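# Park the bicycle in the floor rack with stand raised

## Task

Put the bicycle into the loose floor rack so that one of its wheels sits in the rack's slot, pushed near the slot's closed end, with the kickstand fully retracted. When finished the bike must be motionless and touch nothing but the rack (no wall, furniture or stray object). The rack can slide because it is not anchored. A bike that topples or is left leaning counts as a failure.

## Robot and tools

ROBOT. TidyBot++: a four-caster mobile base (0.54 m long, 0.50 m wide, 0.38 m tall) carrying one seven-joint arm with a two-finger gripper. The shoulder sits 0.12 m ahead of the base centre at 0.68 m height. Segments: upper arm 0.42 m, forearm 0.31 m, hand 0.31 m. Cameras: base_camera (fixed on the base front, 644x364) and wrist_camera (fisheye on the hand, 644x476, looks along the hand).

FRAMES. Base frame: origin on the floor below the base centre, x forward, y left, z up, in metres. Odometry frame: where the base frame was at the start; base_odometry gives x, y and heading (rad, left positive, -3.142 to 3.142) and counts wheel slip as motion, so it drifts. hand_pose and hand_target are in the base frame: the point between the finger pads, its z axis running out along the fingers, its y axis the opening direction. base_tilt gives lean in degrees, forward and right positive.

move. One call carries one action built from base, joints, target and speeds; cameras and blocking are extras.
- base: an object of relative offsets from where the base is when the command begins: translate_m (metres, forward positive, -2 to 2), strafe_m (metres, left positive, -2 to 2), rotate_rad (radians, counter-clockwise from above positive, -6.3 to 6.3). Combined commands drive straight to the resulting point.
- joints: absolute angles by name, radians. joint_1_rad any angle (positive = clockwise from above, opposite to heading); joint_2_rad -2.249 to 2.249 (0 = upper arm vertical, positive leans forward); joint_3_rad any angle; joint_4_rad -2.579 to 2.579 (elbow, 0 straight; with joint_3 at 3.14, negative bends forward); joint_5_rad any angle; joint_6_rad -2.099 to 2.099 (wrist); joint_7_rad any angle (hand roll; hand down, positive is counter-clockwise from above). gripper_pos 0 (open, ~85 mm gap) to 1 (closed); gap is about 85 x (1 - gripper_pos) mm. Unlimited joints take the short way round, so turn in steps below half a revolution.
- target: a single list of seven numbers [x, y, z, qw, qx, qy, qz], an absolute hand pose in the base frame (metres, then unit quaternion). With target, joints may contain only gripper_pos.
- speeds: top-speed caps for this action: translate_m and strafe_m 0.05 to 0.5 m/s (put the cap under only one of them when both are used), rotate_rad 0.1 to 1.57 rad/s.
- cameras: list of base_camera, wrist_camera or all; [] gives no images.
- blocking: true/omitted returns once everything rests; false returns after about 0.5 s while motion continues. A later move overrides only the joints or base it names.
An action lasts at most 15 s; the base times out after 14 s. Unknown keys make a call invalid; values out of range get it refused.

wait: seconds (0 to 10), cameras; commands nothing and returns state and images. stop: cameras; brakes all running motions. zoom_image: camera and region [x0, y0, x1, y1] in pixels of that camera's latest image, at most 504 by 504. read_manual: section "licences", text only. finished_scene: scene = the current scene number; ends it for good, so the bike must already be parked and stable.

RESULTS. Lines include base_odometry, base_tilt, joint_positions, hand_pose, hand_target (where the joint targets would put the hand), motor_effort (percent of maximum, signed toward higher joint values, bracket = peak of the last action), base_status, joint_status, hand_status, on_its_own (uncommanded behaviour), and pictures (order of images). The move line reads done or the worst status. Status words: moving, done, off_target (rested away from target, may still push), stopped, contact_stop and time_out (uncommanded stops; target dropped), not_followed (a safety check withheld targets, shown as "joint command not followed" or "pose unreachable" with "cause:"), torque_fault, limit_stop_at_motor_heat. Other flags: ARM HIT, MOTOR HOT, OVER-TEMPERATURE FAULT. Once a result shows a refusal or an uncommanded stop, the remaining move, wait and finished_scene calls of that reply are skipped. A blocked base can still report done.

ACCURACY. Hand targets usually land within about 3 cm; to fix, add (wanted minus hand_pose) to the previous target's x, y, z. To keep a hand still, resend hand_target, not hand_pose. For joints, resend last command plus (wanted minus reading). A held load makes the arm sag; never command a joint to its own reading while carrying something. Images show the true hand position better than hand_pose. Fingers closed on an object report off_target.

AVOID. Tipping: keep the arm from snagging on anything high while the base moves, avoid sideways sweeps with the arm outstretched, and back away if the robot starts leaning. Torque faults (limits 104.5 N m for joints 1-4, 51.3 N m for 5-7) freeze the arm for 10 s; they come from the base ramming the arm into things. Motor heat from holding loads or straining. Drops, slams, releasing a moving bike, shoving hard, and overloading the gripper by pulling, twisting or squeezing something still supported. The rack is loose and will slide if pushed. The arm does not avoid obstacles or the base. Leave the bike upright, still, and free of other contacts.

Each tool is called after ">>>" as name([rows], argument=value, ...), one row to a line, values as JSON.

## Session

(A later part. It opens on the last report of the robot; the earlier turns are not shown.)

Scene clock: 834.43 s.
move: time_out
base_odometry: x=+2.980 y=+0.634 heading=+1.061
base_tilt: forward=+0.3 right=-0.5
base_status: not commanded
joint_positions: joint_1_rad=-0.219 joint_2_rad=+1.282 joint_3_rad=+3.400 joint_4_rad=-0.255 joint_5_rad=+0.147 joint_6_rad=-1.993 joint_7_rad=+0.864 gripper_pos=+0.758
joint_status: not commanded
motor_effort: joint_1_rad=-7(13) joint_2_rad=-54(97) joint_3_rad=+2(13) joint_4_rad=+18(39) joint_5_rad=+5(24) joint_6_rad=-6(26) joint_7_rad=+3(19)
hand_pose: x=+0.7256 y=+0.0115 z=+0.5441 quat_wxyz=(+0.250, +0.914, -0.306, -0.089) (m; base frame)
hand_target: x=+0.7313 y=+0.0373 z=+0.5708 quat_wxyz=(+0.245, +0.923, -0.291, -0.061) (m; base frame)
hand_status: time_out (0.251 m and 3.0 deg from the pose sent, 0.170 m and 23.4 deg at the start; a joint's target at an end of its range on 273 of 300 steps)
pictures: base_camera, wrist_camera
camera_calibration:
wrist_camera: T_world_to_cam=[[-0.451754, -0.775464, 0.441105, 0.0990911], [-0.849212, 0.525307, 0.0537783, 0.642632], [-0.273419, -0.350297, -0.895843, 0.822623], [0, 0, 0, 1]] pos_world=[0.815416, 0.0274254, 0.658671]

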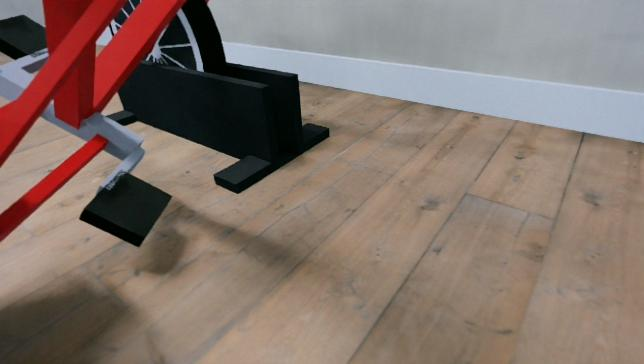

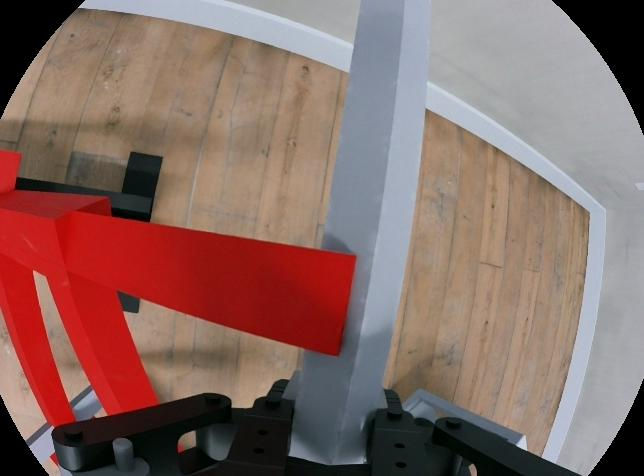

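>>> move(target=[0.69, 0.02, 0.50, 0, 0.940, -0.342, 0], cameras=[])

>>> move(target=[0.68, -0.06, 0.36, 0, 0.940, -0.342, 0])

Scene clock: 839.17 s.
move: off_target
base_odometry: x=+2.980 y=+0.634 heading=+1.061
base_tilt: forward=+0.2 right=-0.5
base_status: not commanded
joint_positions: joint_1_rad=-0.090 joint_2_rad=+0.881 joint_3_rad=+3.373 joint_4_rad=-1.280 joint_5_rad=-0.051 joint_6_rad=-1.037 joint_7_rad=+0.891 gripper_pos=+0.760
joint_status: not commanded
motor_effort: joint_1_rad=-7(9) joint_2_rad=-51(56) joint_3_rad=-5(5) joint_4_rad=+12(19) joint_5_rad=-6(8) joint_6_rad=-9(11) joint_7_rad=-2(4)
hand_pose: x=+0.6897 y=-0.0562 z=+0.4702 quat_wxyz=(+0.070, +0.925, -0.375, +0.001) (m; base frame)
hand_target: x=+0.6900 y=+0.0200 z=+0.5000 quat_wxyz=(+0.000, +0.940, -0.342, +0.000) (m; base frame)
hand_status: off_target (0.082 m and 9.0 deg from the pose sent, 0.057 m and 31.0 deg at the start)
pictures: none
No camera images: "cameras" was empty.

Scene clock: 840.37 s.
move: off_target
base_odometry: x=+2.980 y=+0.634 heading=+1.061
base_tilt: forward=+0.2 right=-0.5
base_status: not commanded
joint_positions: joint_1_rad=+0.039 joint_2_rad=+0.973 joint_3_rad=+3.347 joint_4_rad=-1.386 joint_5_rad=-0.144 joint_6_rad=-0.805 joint_7_rad=+1.064 gripper_pos=+0.760
joint_status: not commanded
motor_effort: joint_1_rad=-3(7) joint_2_rad=-34(50) joint_3_rad=-2(4) joint_4_rad=+12(14) joint_5_rad=-2(8) joint_6_rad=+1(8) joint_7_rad=-1(2)
hand_pose: x=+0.6783 y=-0.1040 z=+0.3882 quat_wxyz=(+0.033, +0.928, -0.372, +0.004) (m; base frame)
hand_target: x=+0.6800 y=-0.0600 z=+0.3600 quat_wxyz=(+0.000, +0.940, -0.342, +0.000) (m; base frame)
hand_status: off_target (0.052 m and 5.3 deg from the pose sent, 0.111 m and 9.0 deg at the start)
pictures: base_camera, wrist_camera
camera_calibration:
wrist_camera: T_world_to_cam=[[-0.611518, -0.791072, -0.0158663, 0.341051], [-0.790335, 0.611657, -0.0353016, 0.675174], [0.0376308, -0.00904788, -0.999251, 0.494223], [0, 0, 0, 1]] pos_world=[0.723575, -0.138707, 0.523099]

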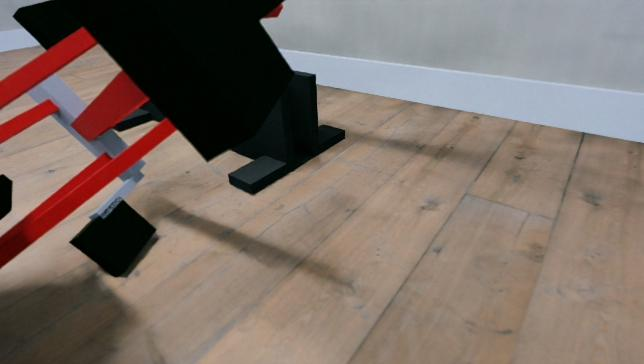

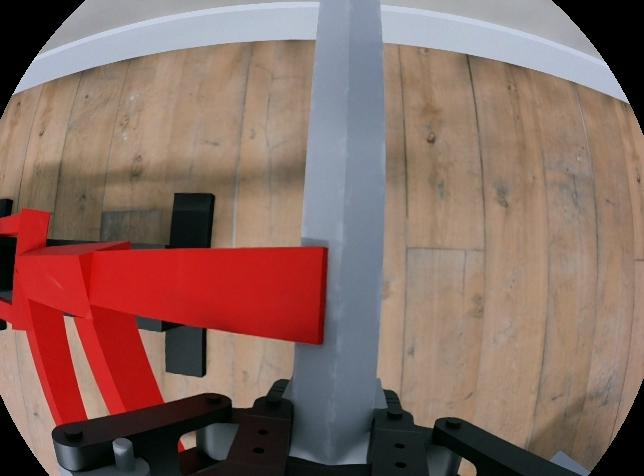

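>>> move(base={"translate_m": -0.08}, speeds={"translate_m": 0.1}, target=[0.74, -0.06, 0.26, 0, 0.940, -0.342, 0])

Scene clock: 842.70 s.
move: off_target
base_odometry: x=+2.941 y=+0.564 heading=+1.061
base_tilt: forward=+0.2 right=-0.5
base_status: done
joint_positions: joint_1_rad=+0.097 joint_2_rad=+1.315 joint_3_rad=+3.340 joint_4_rad=-1.088 joint_5_rad=-0.150 joint_6_rad=-0.777 joint_7_rad=+1.079 gripper_pos=+0.767
joint_status: not commanded
motor_effort: joint_1_rad=-10(14) joint_2_rad=-48(52) joint_3_rad=-7(9) joint_4_rad=+15(15) joint_5_rad=-6(11) joint_6_rad=-1(7) joint_7_rad=-2(6)
hand_pose: x=+0.7164 y=-0.1387 z=+0.2484 quat_wxyz=(+0.045, +0.929, -0.366, -0.004) (m; base frame)
hand_target: x=+0.7400 y=-0.0600 z=+0.2600 quat_wxyz=(+0.000, +0.940, -0.342, +0.000) (m; base frame)
hand_status: off_target (0.083 m and 6.0 deg from the pose sent, 0.149 m and 5.3 deg at the start)
pictures: base_camera, wrist_camera
camera_calibration:
wrist_camera: T_world_to_cam=[[-0.602099, -0.798318, 0.012885, 0.319822], [-0.798303, 0.601654, -0.0269102, 0.723803], [0.0137306, -0.0264888, -0.999555, 0.367567], [0, 0, 0, 1]] pos_world=[0.765332, -0.170423, 0.38276]

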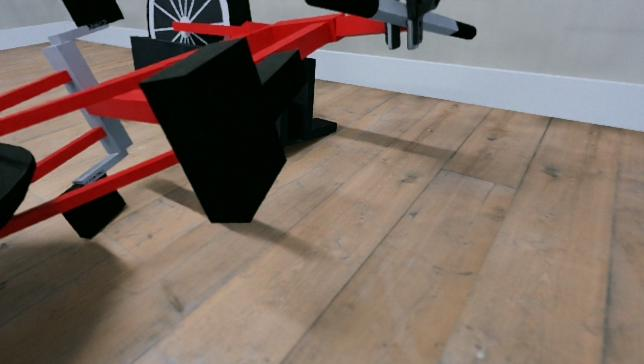

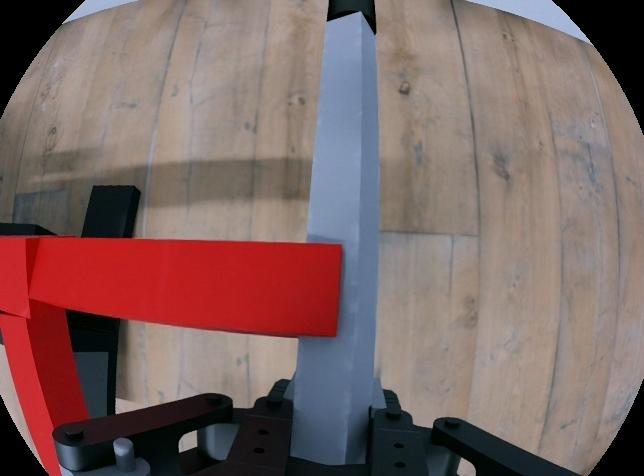

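>>> move(joints={"gripper_pos": 0.0}, cameras=[])

>>> move(target=[0.62, -0.06, 0.40, 0, 0.933, -0.36, 0])

Scene clock: 844.33 s.
move: done
base_odometry: x=+2.941 y=+0.564 heading=+1.061
base_tilt: forward=+0.2 right=-0.5
base_status: not commanded
joint_positions: joint_1_rad=+0.061 joint_2_rad=+1.316 joint_3_rad=+3.319 joint_4_rad=-1.089 joint_5_rad=-0.163 joint_6_rad=-0.777 joint_7_rad=+1.079 gripper_pos=+0.000
joint_status: all done
motor_effort: joint_1_rad=-4(10) joint_2_rad=-46(53) joint_3_rad=-1(7) joint_4_rad=+14(17) joint_5_rad=-1(7) joint_6_rad=+2(2) joint_7_rad=+1(2)
hand_pose: x=+0.7219 y=-0.1029 z=+0.2464 quat_wxyz=(+0.032, +0.935, -0.352, -0.007) (m; base frame)
hand_target: x=+0.7400 y=-0.0600 z=+0.2600 quat_wxyz=(+0.000, +0.940, -0.342, +0.000) (m; base frame)
hand_status: not commanded
pictures: none
No camera images: "cameras" was empty.

Scene clock: 846.13 s.
move: off_target
base_odometry: x=+2.941 y=+0.564 heading=+1.061
base_tilt: forward=+0.2 right=-0.5
base_status: not commanded
joint_positions: joint_1_rad=+0.027 joint_2_rad=+0.858 joint_3_rad=+3.316 joint_4_rad=-1.629 joint_5_rad=-0.178 joint_6_rad=-0.720 joint_7_rad=+1.079 gripper_pos=+0.000
joint_status: not commanded
motor_effort: joint_1_rad=+1(4) joint_2_rad=-36(47) joint_3_rad=+2(3) joint_4_rad=+11(16) joint_5_rad=+1(2) joint_6_rad=+0(2) joint_7_rad=+1(1)
hand_pose: x=+0.6093 y=-0.0687 z=+0.3983 quat_wxyz=(+0.013, +0.926, -0.377, -0.023) (m; base frame)
hand_target: x=+0.6200 y=-0.0600 z=+0.4000 quat_wxyz=(+0.000, +0.933, -0.360, +0.000) (m; base frame)
hand_status: off_target (0.014 m and 3.7 deg from the pose sent, 0.189 m and 3.8 deg at the start)
pictures: base_camera, wrist_camera
camera_calibration:
wrist_camera: T_world_to_cam=[[-0.62208, -0.781969, -0.0392455, 0.343326], [-0.782946, 0.621507, 0.0269101, 0.570836], [0.0033485, 0.0474674, -0.998867, 0.531816], [0, 0, 0, 1]] pos_world=[0.658729, -0.111552, 0.529326]

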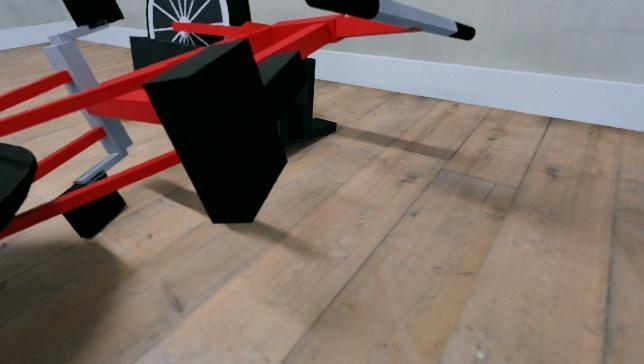

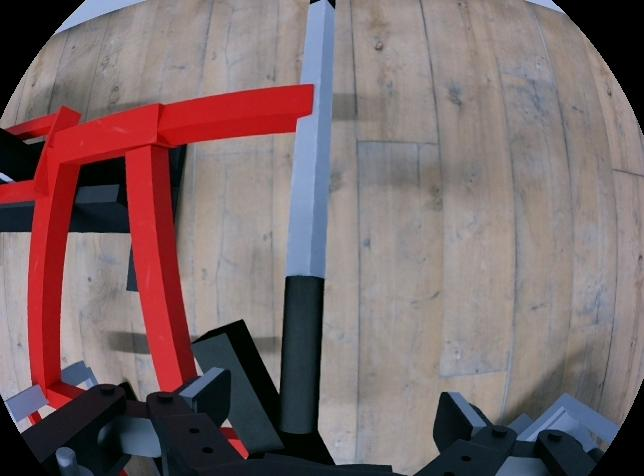

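>>> move(joints={"gripper_pos": 0.3}, cameras=[])

>>> move(target=[0.65, -0.068, 0.31, 0, 0.933, -0.36, 0])

Scene clock: 848.20 s.
move: done
base_odometry: x=+2.941 y=+0.564 heading=+1.061
base_tilt: forward=+0.2 right=-0.5
base_status: not commanded
joint_positions: joint_1_rad=+0.027 joint_2_rad=+0.858 joint_3_rad=+3.316 joint_4_rad=-1.629 joint_5_rad=-0.179 joint_6_rad=-0.719 joint_7_rad=+1.079 gripper_pos=+0.300
joint_status: all done
motor_effort: joint_1_rad=+0(1) joint_2_rad=-36(37) joint_3_rad=+2(2) joint_4_rad=+11(12) joint_5_rad=+1(1) joint_6_rad=+0(1) joint_7_rad=+1(1)
hand_pose: x=+0.6095 y=-0.0687 z=+0.3983 quat_wxyz=(+0.013, +0.926, -0.377, -0.022) (m; base frame)
hand_target: x=+0.6200 y=-0.0600 z=+0.4000 quat_wxyz=(+0.000, +0.933, -0.360, +0.000) (m; base frame)
hand_status: not commanded
pictures: none
No camera images: "cameras" was empty.

Scene clock: 849.40 s.
move: off_target
base_odometry: x=+2.941 y=+0.564 heading=+1.061
base_tilt: forward=+0.2 right=-0.5
base_status: not commanded
joint_positions: joint_1_rad=+0.028 joint_2_rad=+1.064 joint_3_rad=+3.314 joint_4_rad=-1.540 joint_5_rad=-0.211 joint_6_rad=-0.635 joint_7_rad=+1.084 gripper_pos=+0.300
joint_status: not commanded
motor_effort: joint_1_rad=+1(1) joint_2_rad=-39(41) joint_3_rad=+2(3) joint_4_rad=+9(12) joint_5_rad=+1(2) joint_6_rad=+0(2) joint_7_rad=+1(1)
hand_pose: x=+0.6196 y=-0.0721 z=+0.3081 quat_wxyz=(+0.023, +0.924, -0.380, -0.035) (m; base frame)
hand_target: x=+0.6500 y=-0.0680 z=+0.3100 quat_wxyz=(+0.000, +0.933, -0.360, +0.000) (m; base frame)
hand_status: off_target (0.031 m and 5.4 deg from the pose sent, 0.097 m and 3.7 deg at the start)
pictures: base_camera, wrist_camera
camera_calibration:
wrist_camera: T_world_to_cam=[[-0.627511, -0.778502, -0.0127965, 0.338963], [-0.778163, 0.626513, 0.0440881, 0.575568], [-0.0263055, 0.0376235, -0.998946, 0.459481], [0, 0, 0, 1]] pos_world=[0.672676, -0.114005, 0.437958]

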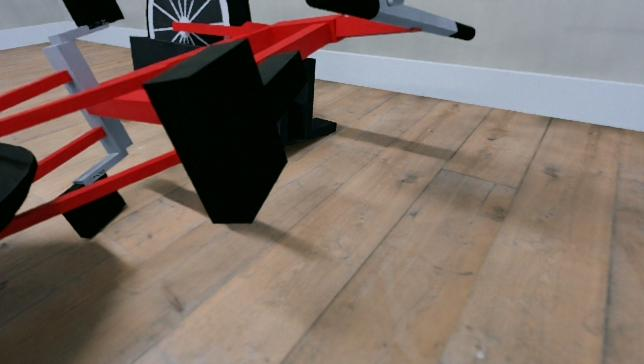

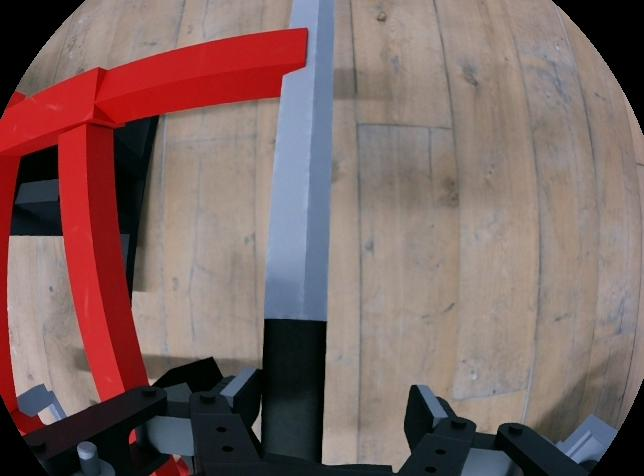

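>>> move(target=[0.662, -0.056, 0.30, 0, 0.933, -0.36, 0], cameras=[])

>>> move(target=[0.669, -0.056, 0.245, 0, 0.933, -0.36, 0])

Scene clock: 850.77 s.
move: off_target
base_odometry: x=+2.941 y=+0.564 heading=+1.061
base_tilt: forward=+0.2 right=-0.5
base_status: not commanded
joint_positions: joint_1_rad=+0.023 joint_2_rad=+1.086 joint_3_rad=+3.314 joint_4_rad=-1.485 joint_5_rad=-0.213 joint_6_rad=-0.635 joint_7_rad=+1.084 gripper_pos=+0.300
joint_status: not commanded
motor_effort: joint_1_rad=+0(2) joint_2_rad=-38(40) joint_3_rad=+2(3) joint_4_rad=+9(10) joint_5_rad=+1(2) joint_6_rad=-1(1) joint_7_rad=+1(1)
hand_pose: x=+0.6433 y=-0.0714 z=+0.3045 quat_wxyz=(+0.019, +0.927, -0.375, -0.019) (m; base frame)
hand_target: x=+0.6620 y=-0.0560 z=+0.3000 quat_wxyz=(+0.000, +0.933, -0.360, +0.000) (m; base frame)
hand_status: off_target (0.025 m and 3.6 deg from the pose sent, 0.046 m and 5.4 deg at the start)
pictures: none
No camera images: "cameras" was empty.

Scene clock: 852.00 s.
move: off_target
base_odometry: x=+2.941 y=+0.564 heading=+1.061
base_tilt: forward=+0.2 right=-0.5
base_status: not commanded
joint_positions: joint_1_rad=+0.025 joint_2_rad=+1.202 joint_3_rad=+3.304 joint_4_rad=-1.417 joint_5_rad=-0.229 joint_6_rad=-0.593 joint_7_rad=+1.084 gripper_pos=+0.300
joint_status: not commanded
motor_effort: joint_1_rad=-1(3) joint_2_rad=-36(43) joint_3_rad=+0(3) joint_4_rad=+8(10) joint_5_rad=-1(2) joint_6_rad=+0(2) joint_7_rad=+1(1)
hand_pose: x=+0.6490 y=-0.0689 z=+0.2521 quat_wxyz=(+0.019, +0.926, -0.375, -0.022) (m; base frame)
hand_target: x=+0.6690 y=-0.0560 z=+0.2450 quat_wxyz=(+0.000, +0.933, -0.360, +0.000) (m; base frame)
hand_status: off_target (0.025 m and 3.9 deg from the pose sent, 0.067 m and 3.6 deg at the start)
pictures: base_camera, wrist_camera
camera_calibration:
wrist_camera: T_world_to_cam=[[-0.618546, -0.785269, -0.027462, 0.356621], [-0.785749, 0.618155, 0.0219731, 0.608828], [-0.000279032, 0.0351696, -0.999381, 0.387299], [0, 0, 0, 1]] pos_world=[0.69908, -0.109928, 0.383476]

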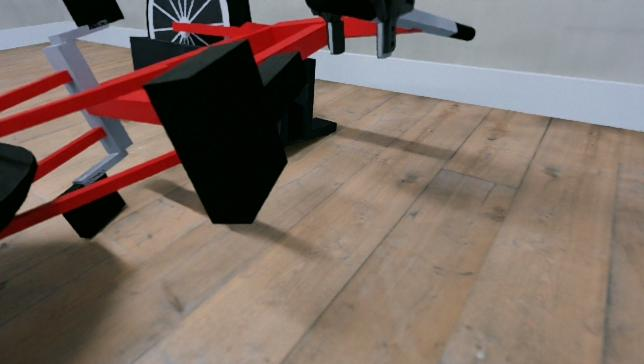

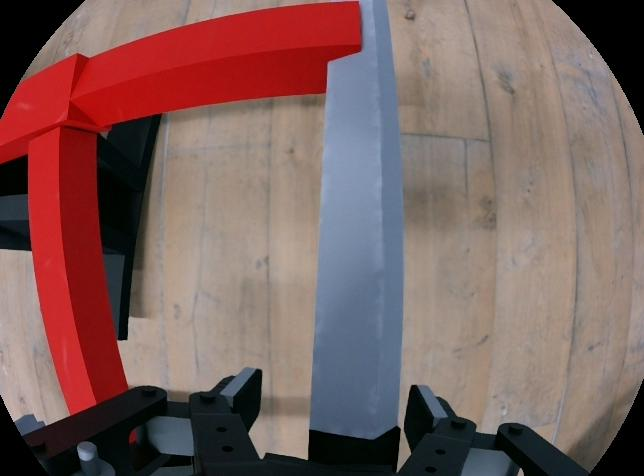

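>>> move(target=[0.638, -0.036, 0.245, 0, 0.933, -0.36, 0], cameras=[])

>>> move(joints={"gripper_pos": 1.0})

Scene clock: 853.70 s.
move: off_target
base_odometry: x=+2.941 y=+0.564 heading=+1.061
base_tilt: forward=+0.2 right=-0.5
base_status: not commanded
joint_positions: joint_1_rad=+0.012 joint_2_rad=+1.174 joint_3_rad=+3.304 joint_4_rad=-1.500 joint_5_rad=-0.256 joint_6_rad=-0.492 joint_7_rad=+1.084 gripper_pos=+0.300
joint_status: not commanded
motor_effort: joint_1_rad=-2(2) joint_2_rad=-35(38) joint_3_rad=-1(1) joint_4_rad=+5(9) joint_5_rad=+1(1) joint_6_rad=-2(2) joint_7_rad=+1(1)
hand_pose: x=+0.6449 y=-0.0647 z=+0.2544 quat_wxyz=(+0.015, +0.923, -0.384, +0.002) (m; base frame)
hand_target: x=+0.6380 y=-0.0360 z=+0.2450 quat_wxyz=(+0.000, +0.933, -0.360, +0.000) (m; base frame)
hand_status: off_target (0.031 m and 3.5 deg from the pose sent, 0.035 m and 3.9 deg at the start)
pictures: none
No camera images: "cameras" was empty.

Scene clock: 854.63 s.
move: off_target
base_odometry: x=+2.941 y=+0.564 heading=+1.061
base_tilt: forward=+0.2 right=-0.5
base_status: not commanded
joint_positions: joint_1_rad=+0.015 joint_2_rad=+1.172 joint_3_rad=+3.308 joint_4_rad=-1.512 joint_5_rad=-0.256 joint_6_rad=-0.490 joint_7_rad=+1.099 gripper_pos=+0.786
joint_status: gripper_pos off_target (ended at +0.786, target +1.000)
motor_effort: joint_1_rad=-4(8) joint_2_rad=-34(37) joint_3_rad=-3(8) joint_4_rad=+6(10) joint_5_rad=-3(6) joint_6_rad=-1(3) joint_7_rad=-2(3)
hand_pose: x=+0.6390 y=-0.0689 z=+0.2542 quat_wxyz=(+0.018, +0.925, -0.380, -0.001) (m; base frame)
hand_target: x=+0.6380 y=-0.0360 z=+0.2450 quat_wxyz=(+0.000, +0.933, -0.360, +0.000) (m; base frame)
hand_status: not commanded
pictures: base_camera, wrist_camera
camera_calibration:
wrist_camera: T_world_to_cam=[[-0.625281, -0.779311, -0.0412008, 0.358746], [-0.779407, 0.626277, -0.0173892, 0.607395], [0.0393547, 0.0212391, -0.999, 0.362962], [0, 0, 0, 1]] pos_world=[0.683441, -0.108532, 0.387942]

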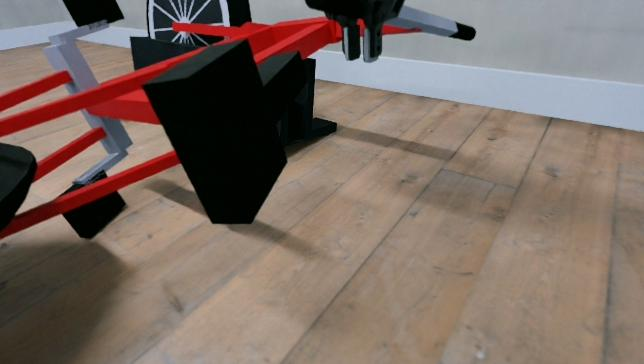

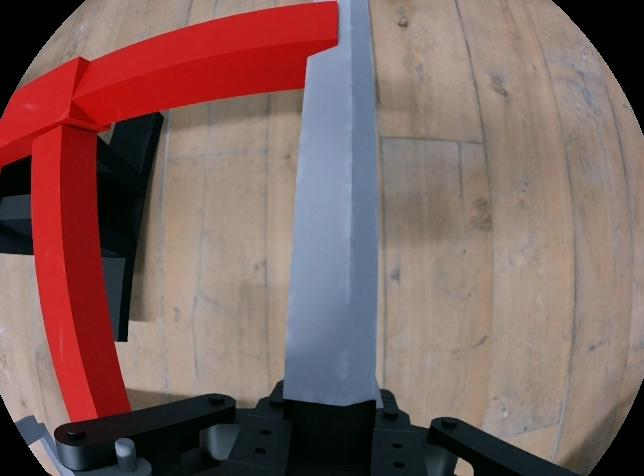

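>>> move(target=[0.68, -0.02, 0.47, 0, 0.933, -0.36, 0])

Scene clock: 857.13 s.
move: off_target
base_odometry: x=+2.941 y=+0.564 heading=+1.061
base_tilt: forward=+0.2 right=-0.5
base_status: not commanded
joint_positions: joint_1_rad=-0.056 joint_2_rad=+0.961 joint_3_rad=+3.308 joint_4_rad=-1.435 joint_5_rad=-0.235 joint_6_rad=-0.868 joint_7_rad=+1.009 gripper_pos=+0.796
joint_status: not commanded
motor_effort: joint_1_rad=+1(4) joint_2_rad=-63(64) joint_3_rad=+3(4) joint_4_rad=+16(18) joint_5_rad=+7(7) joint_6_rad=-4(5) joint_7_rad=+9(9)
hand_pose: x=+0.6476 y=-0.0047 z=+0.3844 quat_wxyz=(-0.003, +0.925, -0.376, -0.054) (m; base frame)
hand_target: x=+0.6800 y=-0.0200 z=+0.4700 quat_wxyz=(+0.000, +0.933, -0.360, +0.000) (m; base frame)
hand_status: off_target (0.093 m and 6.5 deg from the pose sent, 0.225 m and 3.3 deg at the start)
pictures: base_camera, wrist_camera
camera_calibration:
wrist_camera: T_world_to_cam=[[-0.623478, -0.780056, -0.0528019, 0.422788], [-0.78068, 0.617452, 0.0963942, 0.533204], [-0.0425901, 0.101321, -0.993942, 0.542881], [0, 0, 0, 1]] pos_world=[0.702982, -0.0544356, 0.510518]

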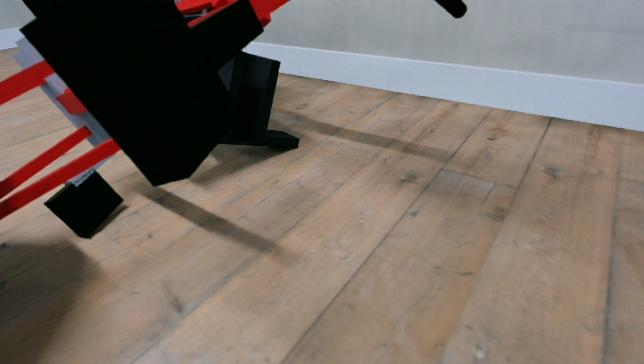

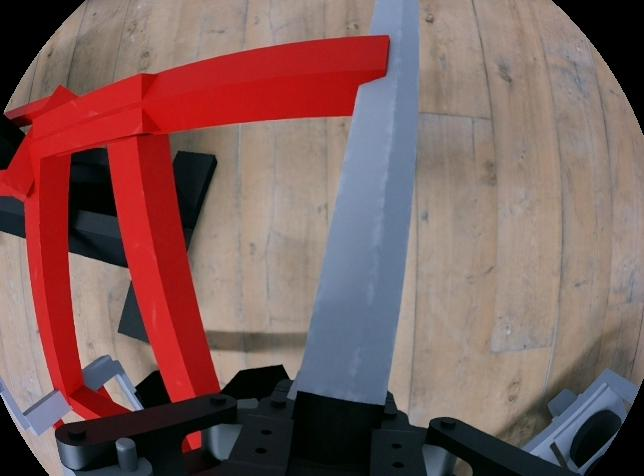

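>>> move(target=[0.70, 0.05, 0.59, 0, 0.933, -0.36, 0])

Scene clock: 859.50 s.
move: off_target
base_odometry: x=+2.941 y=+0.564 heading=+1.061
base_tilt: forward=+0.3 right=-0.5
base_status: not commanded
joint_positions: joint_1_rad=-0.158 joint_2_rad=+0.922 joint_3_rad=+3.308 joint_4_rad=-1.199 joint_5_rad=-0.172 joint_6_rad=-1.186 joint_7_rad=+0.839 gripper_pos=+0.796
joint_status: not commanded
motor_effort: joint_1_rad=+0(2) joint_2_rad=-73(73) joint_3_rad=+2(3) joint_4_rad=+24(26) joint_5_rad=+6(7) joint_6_rad=-6(6) joint_7_rad=+10(12)
hand_pose: x=+0.6734 y=+0.0544 z=+0.4656 quat_wxyz=(+0.019, +0.926, -0.371, -0.075) (m; base frame)
hand_target: x=+0.7000 y=+0.0500 z=+0.5900 quat_wxyz=(+0.000, +0.933, -0.360, +0.000) (m; base frame)
hand_status: off_target (0.127 m and 9.0 deg from the pose sent, 0.219 m and 6.5 deg at the start)
pictures: base_camera, wrist_camera
camera_calibration:
wrist_camera: T_world_to_cam=[[-0.615488, -0.788144, 0.00169567, 0.4589], [-0.781973, 0.610935, 0.123598, 0.497591], [-0.0984486, 0.0747469, -0.992331, 0.657035], [0, 0, 0, 1]] pos_world=[0.736235, 0.00857229, 0.589717]

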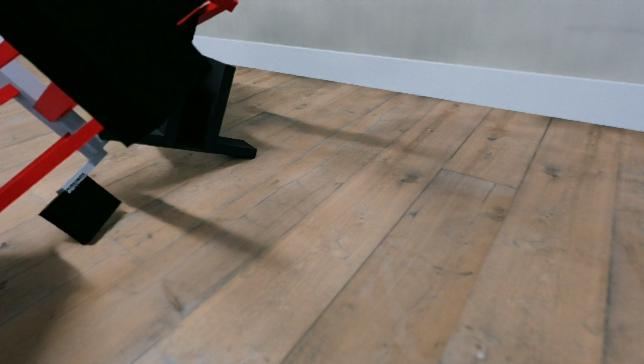

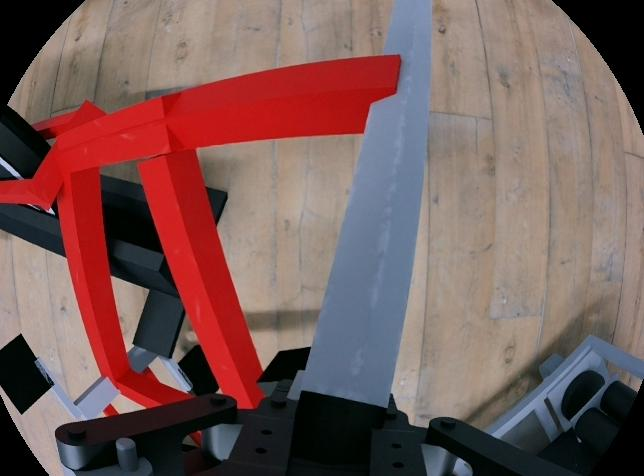

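>>> move(target=[0.67, -0.03, 0.38, 0, 0.933, -0.36, 0], cameras=[])

>>> move(target=[0.66, -0.06, 0.25, 0, 0.933, -0.36, 0], cameras=[])

>>> move(joints={"gripper_pos": 0.0}, cameras=[])

>>> move(target=[0.60, -0.06, 0.45, 0, 0.933, -0.36, 0], cameras=[])

>>> move(joints={"joint_1_rad": 0, "joint_2_rad": -0.15, "joint_3_rad": 3.14, "joint_4_rad": -1.75, "joint_5_rad": 0, "joint_6_rad": -1.2, "joint_7_rad": 1.57})

Scene clock: 863.63 s.
move: off_target
base_odometry: x=+2.941 y=+0.564 heading=+1.061
base_tilt: forward=+0.2 right=-0.5
base_status: not commanded
joint_positions: joint_1_rad=-0.032 joint_2_rad=+0.997 joint_3_rad=+3.308 joint_4_rad=-1.452 joint_5_rad=-0.173 joint_6_rad=-0.785 joint_7_rad=+0.996 gripper_pos=+0.796
joint_status: not commanded
motor_effort: joint_1_rad=-3(4) joint_2_rad=-47(74) joint_3_rad=+0(2) joint_4_rad=+12(24) joint_5_rad=-1(5) joint_6_rad=-3(8) joint_7_rad=-1(10)
hand_pose: x=+0.6488 y=-0.0367 z=+0.3598 quat_wxyz=(+0.021, +0.927, -0.374, -0.034) (m; base frame)
hand_target: x=+0.6700 y=-0.0300 z=+0.3800 quat_wxyz=(+0.000, +0.933, -0.360, +0.000) (m; base frame)
hand_status: off_target (0.030 m and 4.9 deg from the pose sent, 0.120 m and 9.0 deg at the start)
pictures: none
No camera images: "cameras" was empty.

Scene clock: 865.07 s.
move: off_target
base_odometry: x=+2.941 y=+0.564 heading=+1.061
base_tilt: forward=+0.2 right=-0.5
base_status: not commanded
joint_positions: joint_1_rad=+0.030 joint_2_rad=+1.184 joint_3_rad=+3.306 joint_4_rad=-1.450 joint_5_rad=-0.200 joint_6_rad=-0.544 joint_7_rad=+1.109 gripper_pos=+0.796
joint_status: not commanded
motor_effort: joint_1_rad=-1(3) joint_2_rad=-38(48) joint_3_rad=+0(2) joint_4_rad=+11(14) joint_5_rad=-5(5) joint_6_rad=-1(7) joint_7_rad=-4(5)
hand_pose: x=+0.6505 y=-0.0807 z=+0.2568 quat_wxyz=(+0.027, +0.934, -0.356, -0.004) (m; base frame)
hand_target: x=+0.6600 y=-0.0600 z=+0.2500 quat_wxyz=(+0.000, +0.933, -0.360, +0.000) (m; base frame)
hand_status: off_target (0.024 m and 3.1 deg from the pose sent, 0.113 m and 4.9 deg at the start)
pictures: none
No camera images: "cameras" was empty.

Scene clock: 866.17 s.
move: done
base_odometry: x=+2.941 y=+0.564 heading=+1.061
base_tilt: forward=+0.2 right=-0.5
base_status: not commanded
joint_positions: joint_1_rad=+0.036 joint_2_rad=+1.187 joint_3_rad=+3.306 joint_4_rad=-1.448 joint_5_rad=-0.233 joint_6_rad=-0.544 joint_7_rad=+1.109 gripper_pos=+0.000
joint_status: all done
motor_effort: joint_1_rad=-1(4) joint_2_rad=-38(42) joint_3_rad=+0(2) joint_4_rad=+8(12) joint_5_rad=-1(5) joint_6_rad=+0(1) joint_7_rad=+1(4)
hand_pose: x=+0.6513 y=-0.0787 z=+0.2551 quat_wxyz=(+0.019, +0.928, -0.372, -0.005) (m; base frame)
hand_target: x=+0.6600 y=-0.0600 z=+0.2500 quat_wxyz=(+0.000, +0.933, -0.360, +0.000) (m; base frame)
hand_status: not commanded
pictures: none
No camera images: "cameras" was empty.

Scene clock: 867.83 s.
move: off_target
base_odometry: x=+2.941 y=+0.564 heading=+1.061
base_tilt: forward=+0.2 right=-0.5
base_status: not commanded
joint_positions: joint_1_rad=+0.020 joint_2_rad=+0.732 joint_3_rad=+3.306 joint_4_rad=-1.684 joint_5_rad=-0.221 joint_6_rad=-0.671 joint_7_rad=+1.109 gripper_pos=+0.000
joint_status: not commanded
motor_effort: joint_1_rad=+1(1) joint_2_rad=-35(43) joint_3_rad=+1(2) joint_4_rad=+12(13) joint_5_rad=+0(2) joint_6_rad=+0(1) joint_7_rad=+1(1)
hand_pose: x=+0.6301 y=-0.0545 z=+0.4510 quat_wxyz=(-0.022, +0.926, -0.375, +0.032) (m; base frame)
hand_target: x=+0.6000 y=-0.0600 z=+0.4500 quat_wxyz=(+0.000, +0.933, -0.360, +0.000) (m; base frame)
hand_status: off_target (0.031 m and 4.9 deg from the pose sent, 0.202 m and 2.7 deg at the start)
pictures: none
No camera images: "cameras" was empty.

Scene clock: 870.00 s.
move: done
base_odometry: x=+2.941 y=+0.564 heading=+1.061
base_tilt: forward=+0.2 right=-0.5
base_status: not commanded
joint_positions: joint_1_rad=+0.013 joint_2_rad=-0.143 joint_3_rad=+3.164 joint_4_rad=-1.723 joint_5_rad=-0.038 joint_6_rad=-1.141 joint_7_rad=+1.494 gripper_pos=+0.000
joint_status: all done
motor_effort: joint_1_rad=+0(1) joint_2_rad=-12(37) joint_3_rad=+0(2) joint_4_rad=+20(20) joint_5_rad=+0(2) joint_6_rad=+4(4) joint_7_rad=+1(2)
hand_pose: x=+0.5011 y=-0.0020 z=+0.8115 quat_wxyz=(-0.024, +0.976, -0.059, +0.208) (m; base frame)
hand_target: x=+0.4746 y=+0.0019 z=+0.7954 quat_wxyz=(+0.000, +0.985, +0.000, +0.170) (m; base frame)
hand_status: not commanded
pictures: base_camera, wrist_camera
camera_calibration:
wrist_camera: T_world_to_cam=[[0.0204852, -0.99481, -0.0996714, 0.071043], [-0.908251, 0.0231555, -0.417784, 0.855982], [0.417923, 0.099085, -0.903063, 0.656335], [0, 0, 0, 1]] pos_world=[0.501694, -0.0141794, 0.957408]

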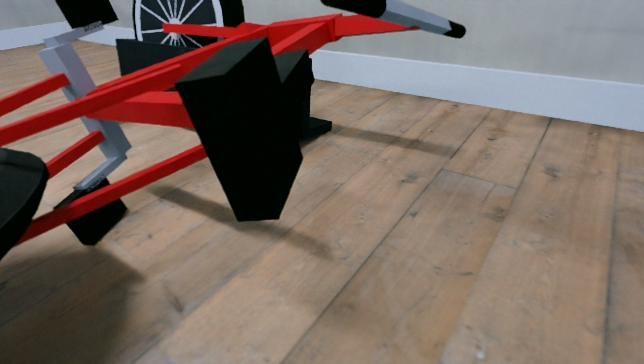

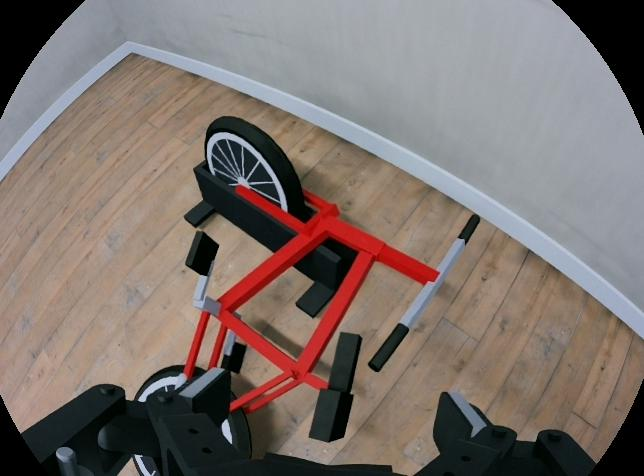

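>>> move(base={"strafe_m": -0.63}, joints={"joint_7_rad": 0.0}, cameras=[])

>>> move(base={"translate_m": 0.33, "rotate_rad": 0.894}, cameras=[])

>>> move(target=[0.50, 0.0, 0.45, -0.354, 0.612, -0.612, 0.354])

Scene clock: 879.70 s.
move: done
base_odometry: x=+3.491 y=+0.256 heading=+1.061
base_tilt: forward=+0.2 right=-0.5
base_status: done
joint_positions: joint_1_rad=+0.008 joint_2_rad=-0.143 joint_3_rad=+3.156 joint_4_rad=-1.724 joint_5_rad=-0.030 joint_6_rad=-1.144 joint_7_rad=+0.072 gripper_pos=+0.000
joint_status: all done
motor_effort: joint_1_rad=+0(2) joint_2_rad=-12(13) joint_3_rad=+0(2) joint_4_rad=+19(21) joint_5_rad=+0(2) joint_6_rad=+4(5) joint_7_rad=+1(2)
hand_pose: x=+0.4999 y=+0.0013 z=+0.8107 quat_wxyz=(-0.151, +0.706, -0.677, +0.142) (m; base frame)
hand_target: x=+0.4746 y=+0.0019 z=+0.7954 quat_wxyz=(-0.120, +0.697, -0.696, +0.120) (m; base frame)
hand_status: not commanded
pictures: none
No camera images: "cameras" was empty.

Scene clock: 881.60 s.
move: done
base_odometry: x=+3.653 y=+0.544 heading=+1.955
base_tilt: forward=+0.2 right=-0.5
base_status: done
joint_positions: joint_1_rad=+0.007 joint_2_rad=-0.147 joint_3_rad=+3.156 joint_4_rad=-1.725 joint_5_rad=-0.029 joint_6_rad=-1.147 joint_7_rad=+0.072 gripper_pos=+0.000
joint_status: not commanded
motor_effort: joint_1_rad=+0(2) joint_2_rad=-13(16) joint_3_rad=+0(2) joint_4_rad=+20(21) joint_5_rad=+0(1) joint_6_rad=+4(5) joint_7_rad=+1(1)
hand_pose: x=+0.4981 y=+0.0013 z=+0.8112 quat_wxyz=(-0.150, +0.707, -0.676, +0.143) (m; base frame)
hand_target: x=+0.4746 y=+0.0019 z=+0.7954 quat_wxyz=(-0.120, +0.697, -0.696, +0.120) (m; base frame)
hand_status: not commanded
pictures: none
No camera images: "cameras" was empty.

Scene clock: 885.67 s.
move: off_target
base_odometry: x=+3.653 y=+0.544 heading=+1.955
base_tilt: forward=+0.2 right=-0.5
base_status: not commanded
joint_positions: joint_1_rad=+0.260 joint_2_rad=+1.678 joint_3_rad=+2.756 joint_4_rad=-2.567 joint_5_rad=+0.054 joint_6_rad=+2.029 joint_7_rad=+0.504 gripper_pos=+0.000
joint_status: not commanded
motor_effort: joint_1_rad=+0(2) joint_2_rad=-25(32) joint_3_rad=-5(6) joint_4_rad=-10(20) joint_5_rad=+4(5) joint_6_rad=+6(7) joint_7_rad=+1(1)
hand_pose: x=+0.5315 y=+0.0337 z=+0.3429 quat_wxyz=(-0.345, +0.624, -0.619, +0.330) (m; base frame)
hand_target: x=+0.5353 y=+0.0356 z=+0.3601 quat_wxyz=(-0.356, +0.625, -0.602, +0.347) (m; base frame)
hand_status: off_target (0.117 m and 3.4 deg from the pose sent, 0.361 m and 36.2 deg at the start; a joint's target at an end of its range on 102 of 102 steps)
pictures: base_camera, wrist_camera
camera_calibration:
wrist_camera: T_world_to_cam=[[-0.474353, -0.0988342, -0.874769, 0.557798], [-0.0654408, 0.994887, -0.0769196, 0.0894829], [0.877899, 0.0207585, -0.478396, -0.17046], [0, 0, 0, 1]] pos_world=[0.420096, -0.0303573, 0.41328]

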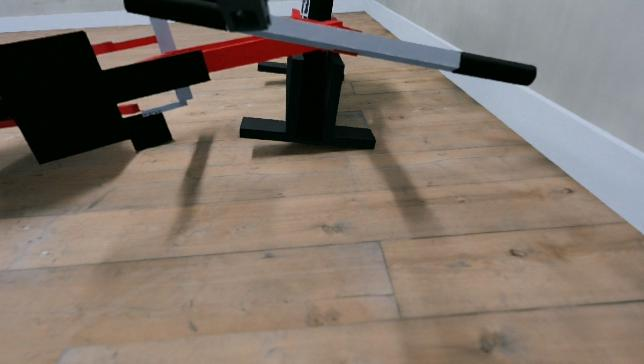

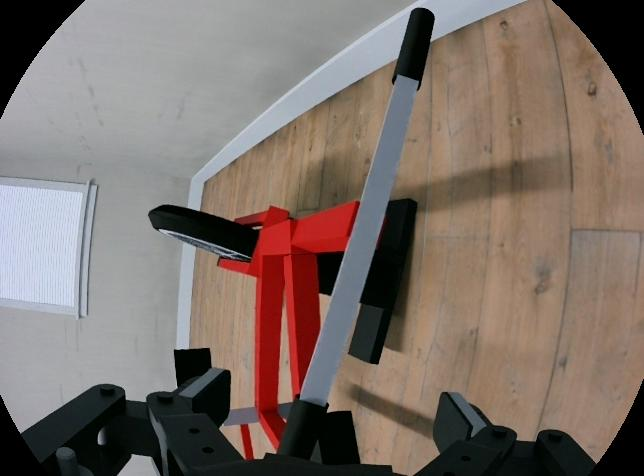

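>>> move(target=[0.60, 0.02, 0.29, -0.354, 0.612, -0.612, 0.354])

Scene clock: 890.47 s.
move: off_target
base_odometry: x=+3.653 y=+0.544 heading=+1.955
base_tilt: forward=+0.2 right=-0.5
base_status: not commanded
joint_positions: joint_1_rad=+0.402 joint_2_rad=+1.693 joint_3_rad=+2.719 joint_4_rad=-2.303 joint_5_rad=+0.117 joint_6_rad=+1.810 joint_7_rad=+0.578 gripper_pos=+0.000
joint_status: not commanded
motor_effort: joint_1_rad=+1(2) joint_2_rad=-27(28) joint_3_rad=-7(7) joint_4_rad=-7(10) joint_5_rad=+4(5) joint_6_rad=+6(7) joint_7_rad=+1(1)
hand_pose: x=+0.5972 y=+0.0012 z=+0.2987 quat_wxyz=(-0.350, +0.589, -0.630, +0.367) (m; base frame)
hand_target: x=+0.6000 y=+0.0200 z=+0.2900 quat_wxyz=(-0.354, +0.612, -0.612, +0.354) (m; base frame)
hand_status: off_target (0.021 m and 3.7 deg from the pose sent, 0.088 m and 3.4 deg at the start)
pictures: base_camera, wrist_camera
camera_calibration:
wrist_camera: T_world_to_cam=[[-0.419628, -0.0696147, -0.905023, 0.523338], [0.0198451, 0.996113, -0.0858228, 0.0744277], [0.907479, -0.0539739, -0.416615, -0.284682], [0, 0, 0, 1]] pos_world=[0.476473, -0.0530717, 0.361418]

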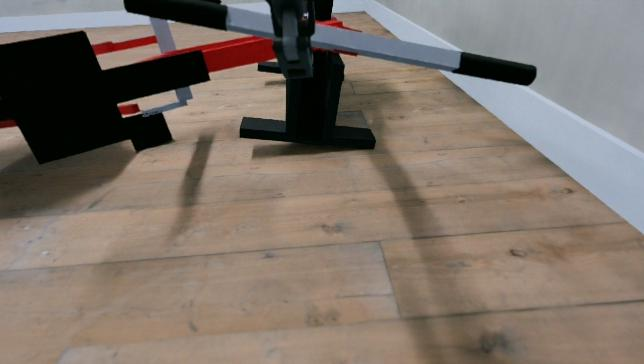

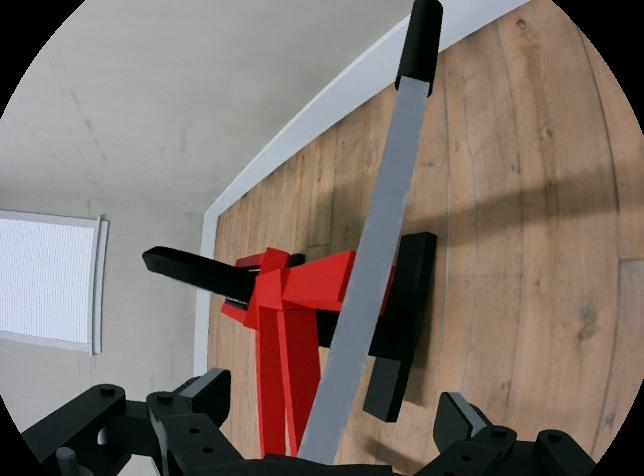

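>>> move(target=[0.655, 0.035, 0.268, -0.395, 0.531, -0.683, 0.307])

Scene clock: 892.57 s.
move: off_target
base_odometry: x=+3.653 y=+0.544 heading=+1.955
base_tilt: forward=+0.2 right=-0.5
base_status: not commanded
joint_positions: joint_1_rad=+0.382 joint_2_rad=+1.691 joint_3_rad=+2.668 joint_4_rad=-2.123 joint_5_rad=+0.113 joint_6_rad=+1.625 joint_7_rad=+0.458 gripper_pos=+0.000
joint_status: not commanded
motor_effort: joint_1_rad=+1(1) joint_2_rad=-30(30) joint_3_rad=-8(9) joint_4_rad=-5(8) joint_5_rad=+5(6) joint_6_rad=+6(7) joint_7_rad=+1(1)
hand_pose: x=+0.6487 y=+0.0249 z=+0.2736 quat_wxyz=(-0.389, +0.550, -0.658, +0.335) (m; base frame)
hand_target: x=+0.6550 y=+0.0350 z=+0.2680 quat_wxyz=(-0.395, +0.531, -0.683, +0.307) (m; base frame)
hand_status: off_target (0.013 m and 4.9 deg from the pose sent, 0.074 m and 12.4 deg at the start)
pictures: base_camera, wrist_camera
camera_calibration:
wrist_camera: T_world_to_cam=[[-0.401753, 0.0656122, -0.913395, 0.511253], [0.0514439, 0.997472, 0.0490243, -0.00982223], [0.914302, -0.0272929, -0.404112, -0.349085], [0, 0, 0, 1]] pos_world=[0.525072, -0.0332746, 0.326388]

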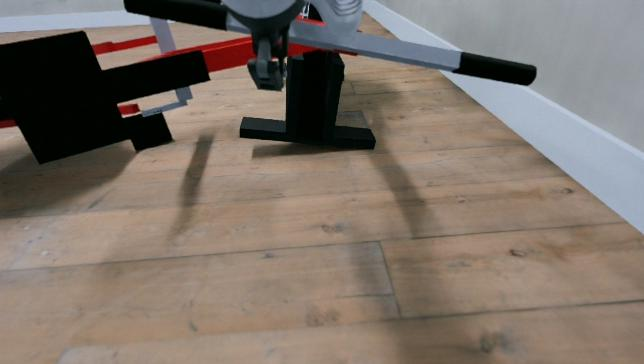

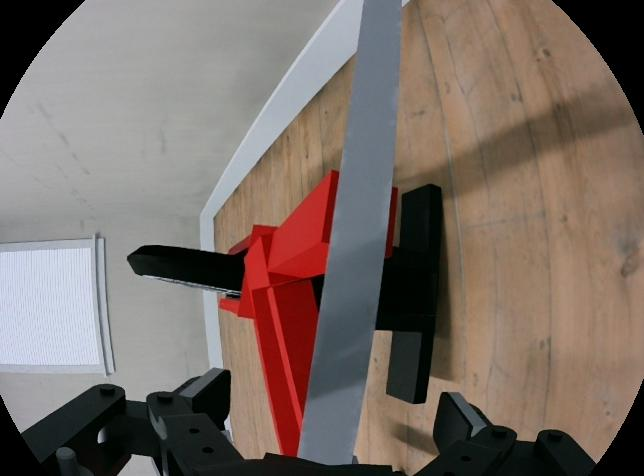

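>>> move(target=[0.672, 0.035, 0.258, -0.395, 0.531, -0.683, 0.307], cameras=[])

>>> move(joints={"gripper_pos": 1.0})

Scene clock: 893.83 s.
move: off_target
base_odometry: x=+3.653 y=+0.544 heading=+1.955
base_tilt: forward=+0.2 right=-0.5
base_status: not commanded
joint_positions: joint_1_rad=+0.375 joint_2_rad=+1.690 joint_3_rad=+2.668 joint_4_rad=-2.055 joint_5_rad=+0.113 joint_6_rad=+1.561 joint_7_rad=+0.449 gripper_pos=+0.000
joint_status: not commanded
motor_effort: joint_1_rad=+1(1) joint_2_rad=-30(31) joint_3_rad=-9(9) joint_4_rad=-5(6) joint_5_rad=+5(6) joint_6_rad=+6(7) joint_7_rad=+1(1)
hand_pose: x=+0.6670 y=+0.0260 z=+0.2631 quat_wxyz=(-0.391, +0.551, -0.657, +0.335) (m; base frame)
hand_target: x=+0.6720 y=+0.0350 z=+0.2580 quat_wxyz=(-0.395, +0.531, -0.683, +0.307) (m; base frame)
hand_status: off_target (0.012 m and 5.0 deg from the pose sent, 0.030 m and 4.9 deg at the start)
pictures: none
No camera images: "cameras" was empty.

Scene clock: 894.93 s.
move: off_target
base_odometry: x=+3.653 y=+0.544 heading=+1.955
base_tilt: forward=+0.2 right=-0.5
base_status: not commanded
joint_positions: joint_1_rad=+0.375 joint_2_rad=+1.686 joint_3_rad=+2.666 joint_4_rad=-2.055 joint_5_rad=+0.108 joint_6_rad=+1.558 joint_7_rad=+0.437 gripper_pos=+0.812
joint_status: gripper_pos off_target (ended at +0.812, target +1.000)
motor_effort: joint_1_rad=+0(2) joint_2_rad=-31(32) joint_3_rad=-10(10) joint_4_rad=-2(6) joint_5_rad=+6(7) joint_6_rad=+6(7) joint_7_rad=+1(6)
hand_pose: x=+0.6682 y=+0.0255 z=+0.2643 quat_wxyz=(-0.393, +0.547, -0.661, +0.333) (m; base frame)
hand_target: x=+0.6720 y=+0.0350 z=+0.2580 quat_wxyz=(-0.395, +0.531, -0.683, +0.307) (m; base frame)
hand_status: not commanded
pictures: base_camera, wrist_camera
camera_calibration:
wrist_camera: T_world_to_cam=[[-0.398771, 0.0766325, -0.913843, 0.508381], [0.0548645, 0.996711, 0.0596405, -0.0160598], [0.915408, -0.0263546, -0.401664, -0.372098], [0, 0, 0, 1]] pos_world=[0.544231, -0.032758, 0.31608]

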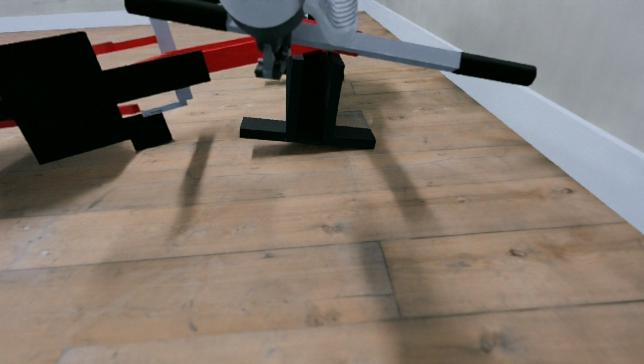

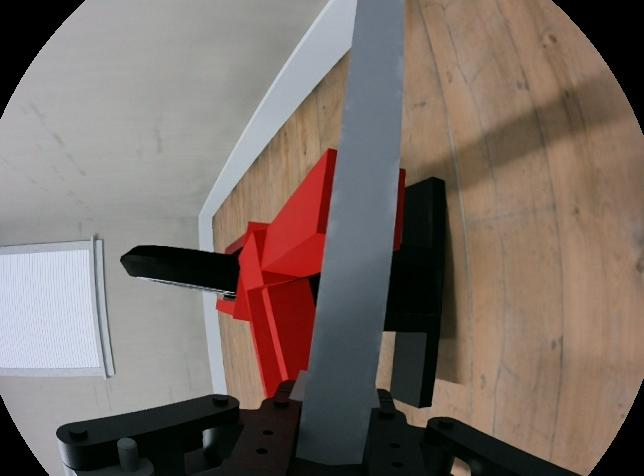

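>>> move(base={"translate_m": 0.04}, speeds={"translate_m": 0.06}, target=[0.68, 0.035, 0.45, -0.270, 0.577, -0.743, 0.210])

Scene clock: 898.87 s.
move: off_target
base_odometry: x=+3.638 y=+0.582 heading=+1.955
base_tilt: forward=+0.2 right=-0.5
base_status: done
joint_positions: joint_1_rad=+0.121 joint_2_rad=+0.869 joint_3_rad=+2.784 joint_4_rad=-2.124 joint_5_rad=-0.426 joint_6_rad=+0.547 joint_7_rad=+0.366 gripper_pos=+0.822
joint_status: not commanded
motor_effort: joint_1_rad=+7(9) joint_2_rad=-45(47) joint_3_rad=-4(17) joint_4_rad=+6(8) joint_5_rad=-2(10) joint_6_rad=+8(11) joint_7_rad=-4(6)
hand_pose: x=+0.6733 y=+0.0714 z=+0.4143 quat_wxyz=(-0.261, +0.648, -0.688, +0.198) (m; base frame)
hand_target: x=+0.6800 y=+0.0350 z=+0.4500 quat_wxyz=(-0.270, +0.576, -0.742, +0.210) (m; base frame)
hand_status: off_target (0.051 m and 10.4 deg from the pose sent, 0.186 m and 22.3 deg at the start)
pictures: base_camera, wrist_camera
camera_calibration:
wrist_camera: T_world_to_cam=[[-0.736716, -0.0154812, -0.676025, 0.779581], [-0.0507763, 0.998182, 0.0324761, 0.0112306], [0.674293, 0.0582517, -0.736163, -0.0204709], [0, 0, 0, 1]] pos_world=[0.588703, 0.00205117, 0.511581]

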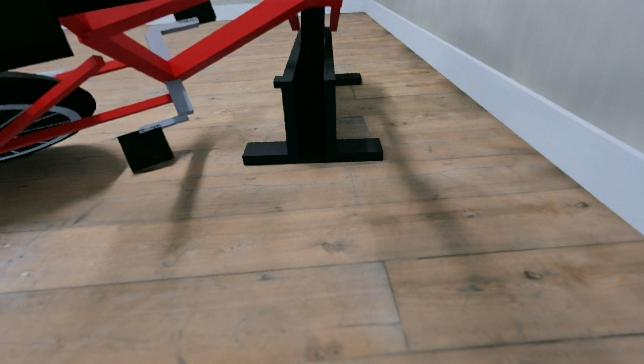

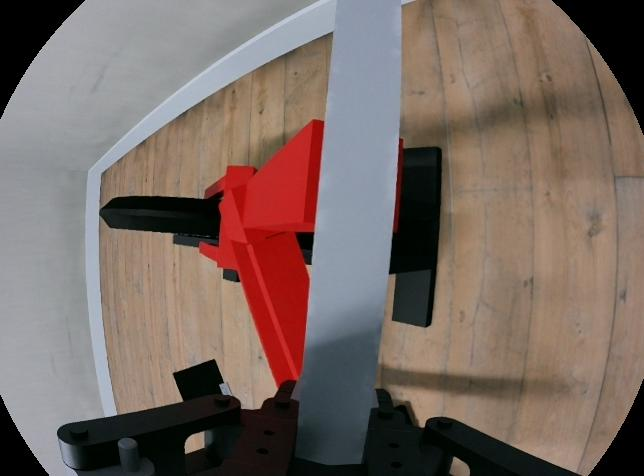

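>>> move(base={"translate_m": 0.09}, speeds={"translate_m": 0.07}, target=[0.67, 0.03, 0.62, -0.132, 0.642, -0.746, 0.113])

Scene clock: 901.53 s.
move: off_target
base_odometry: x=+3.604 y=+0.666 heading=+1.954
base_tilt: forward=+0.2 right=-0.6
base_status: done
joint_positions: joint_1_rad=-0.379 joint_2_rad=+0.597 joint_3_rad=+3.514 joint_4_rad=-1.703 joint_5_rad=-0.375 joint_6_rad=-0.581 joint_7_rad=+0.053 gripper_pos=+0.822
joint_status: not commanded
motor_effort: joint_1_rad=+5(8) joint_2_rad=-59(64) joint_3_rad=+11(11) joint_4_rad=+18(21) joint_5_rad=+11(12) joint_6_rad=-10(13) joint_7_rad=+8(9)
hand_pose: x=+0.6827 y=+0.0733 z=+0.5341 quat_wxyz=(-0.128, +0.651, -0.742, +0.093) (m; base frame)
hand_target: x=+0.6700 y=+0.0300 z=+0.6200 quat_wxyz=(-0.132, +0.642, -0.746, +0.113) (m; base frame)
hand_status: off_target (0.097 m and 2.5 deg from the pose sent, 0.210 m and 18.9 deg at the start)
pictures: base_camera, wrist_camera
camera_calibration:
wrist_camera: T_world_to_cam=[[-0.923176, 0.0332938, -0.382933, 0.834696], [0.02467, 0.99932, 0.0274105, -0.0428735], [0.383585, 0.0158577, -0.923369, 0.36284], [0, 0, 0, 1]] pos_world=[0.632449, 0.00930036, 0.655843]

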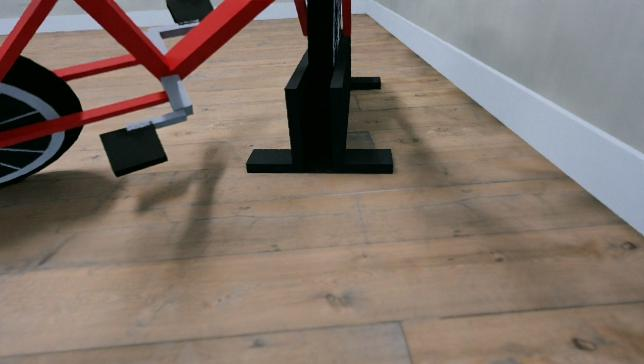

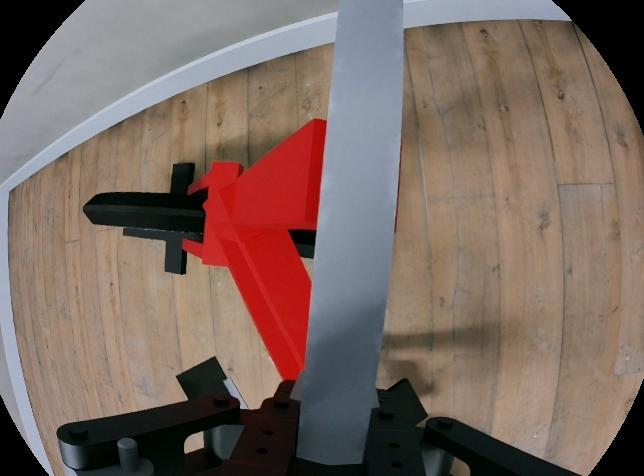

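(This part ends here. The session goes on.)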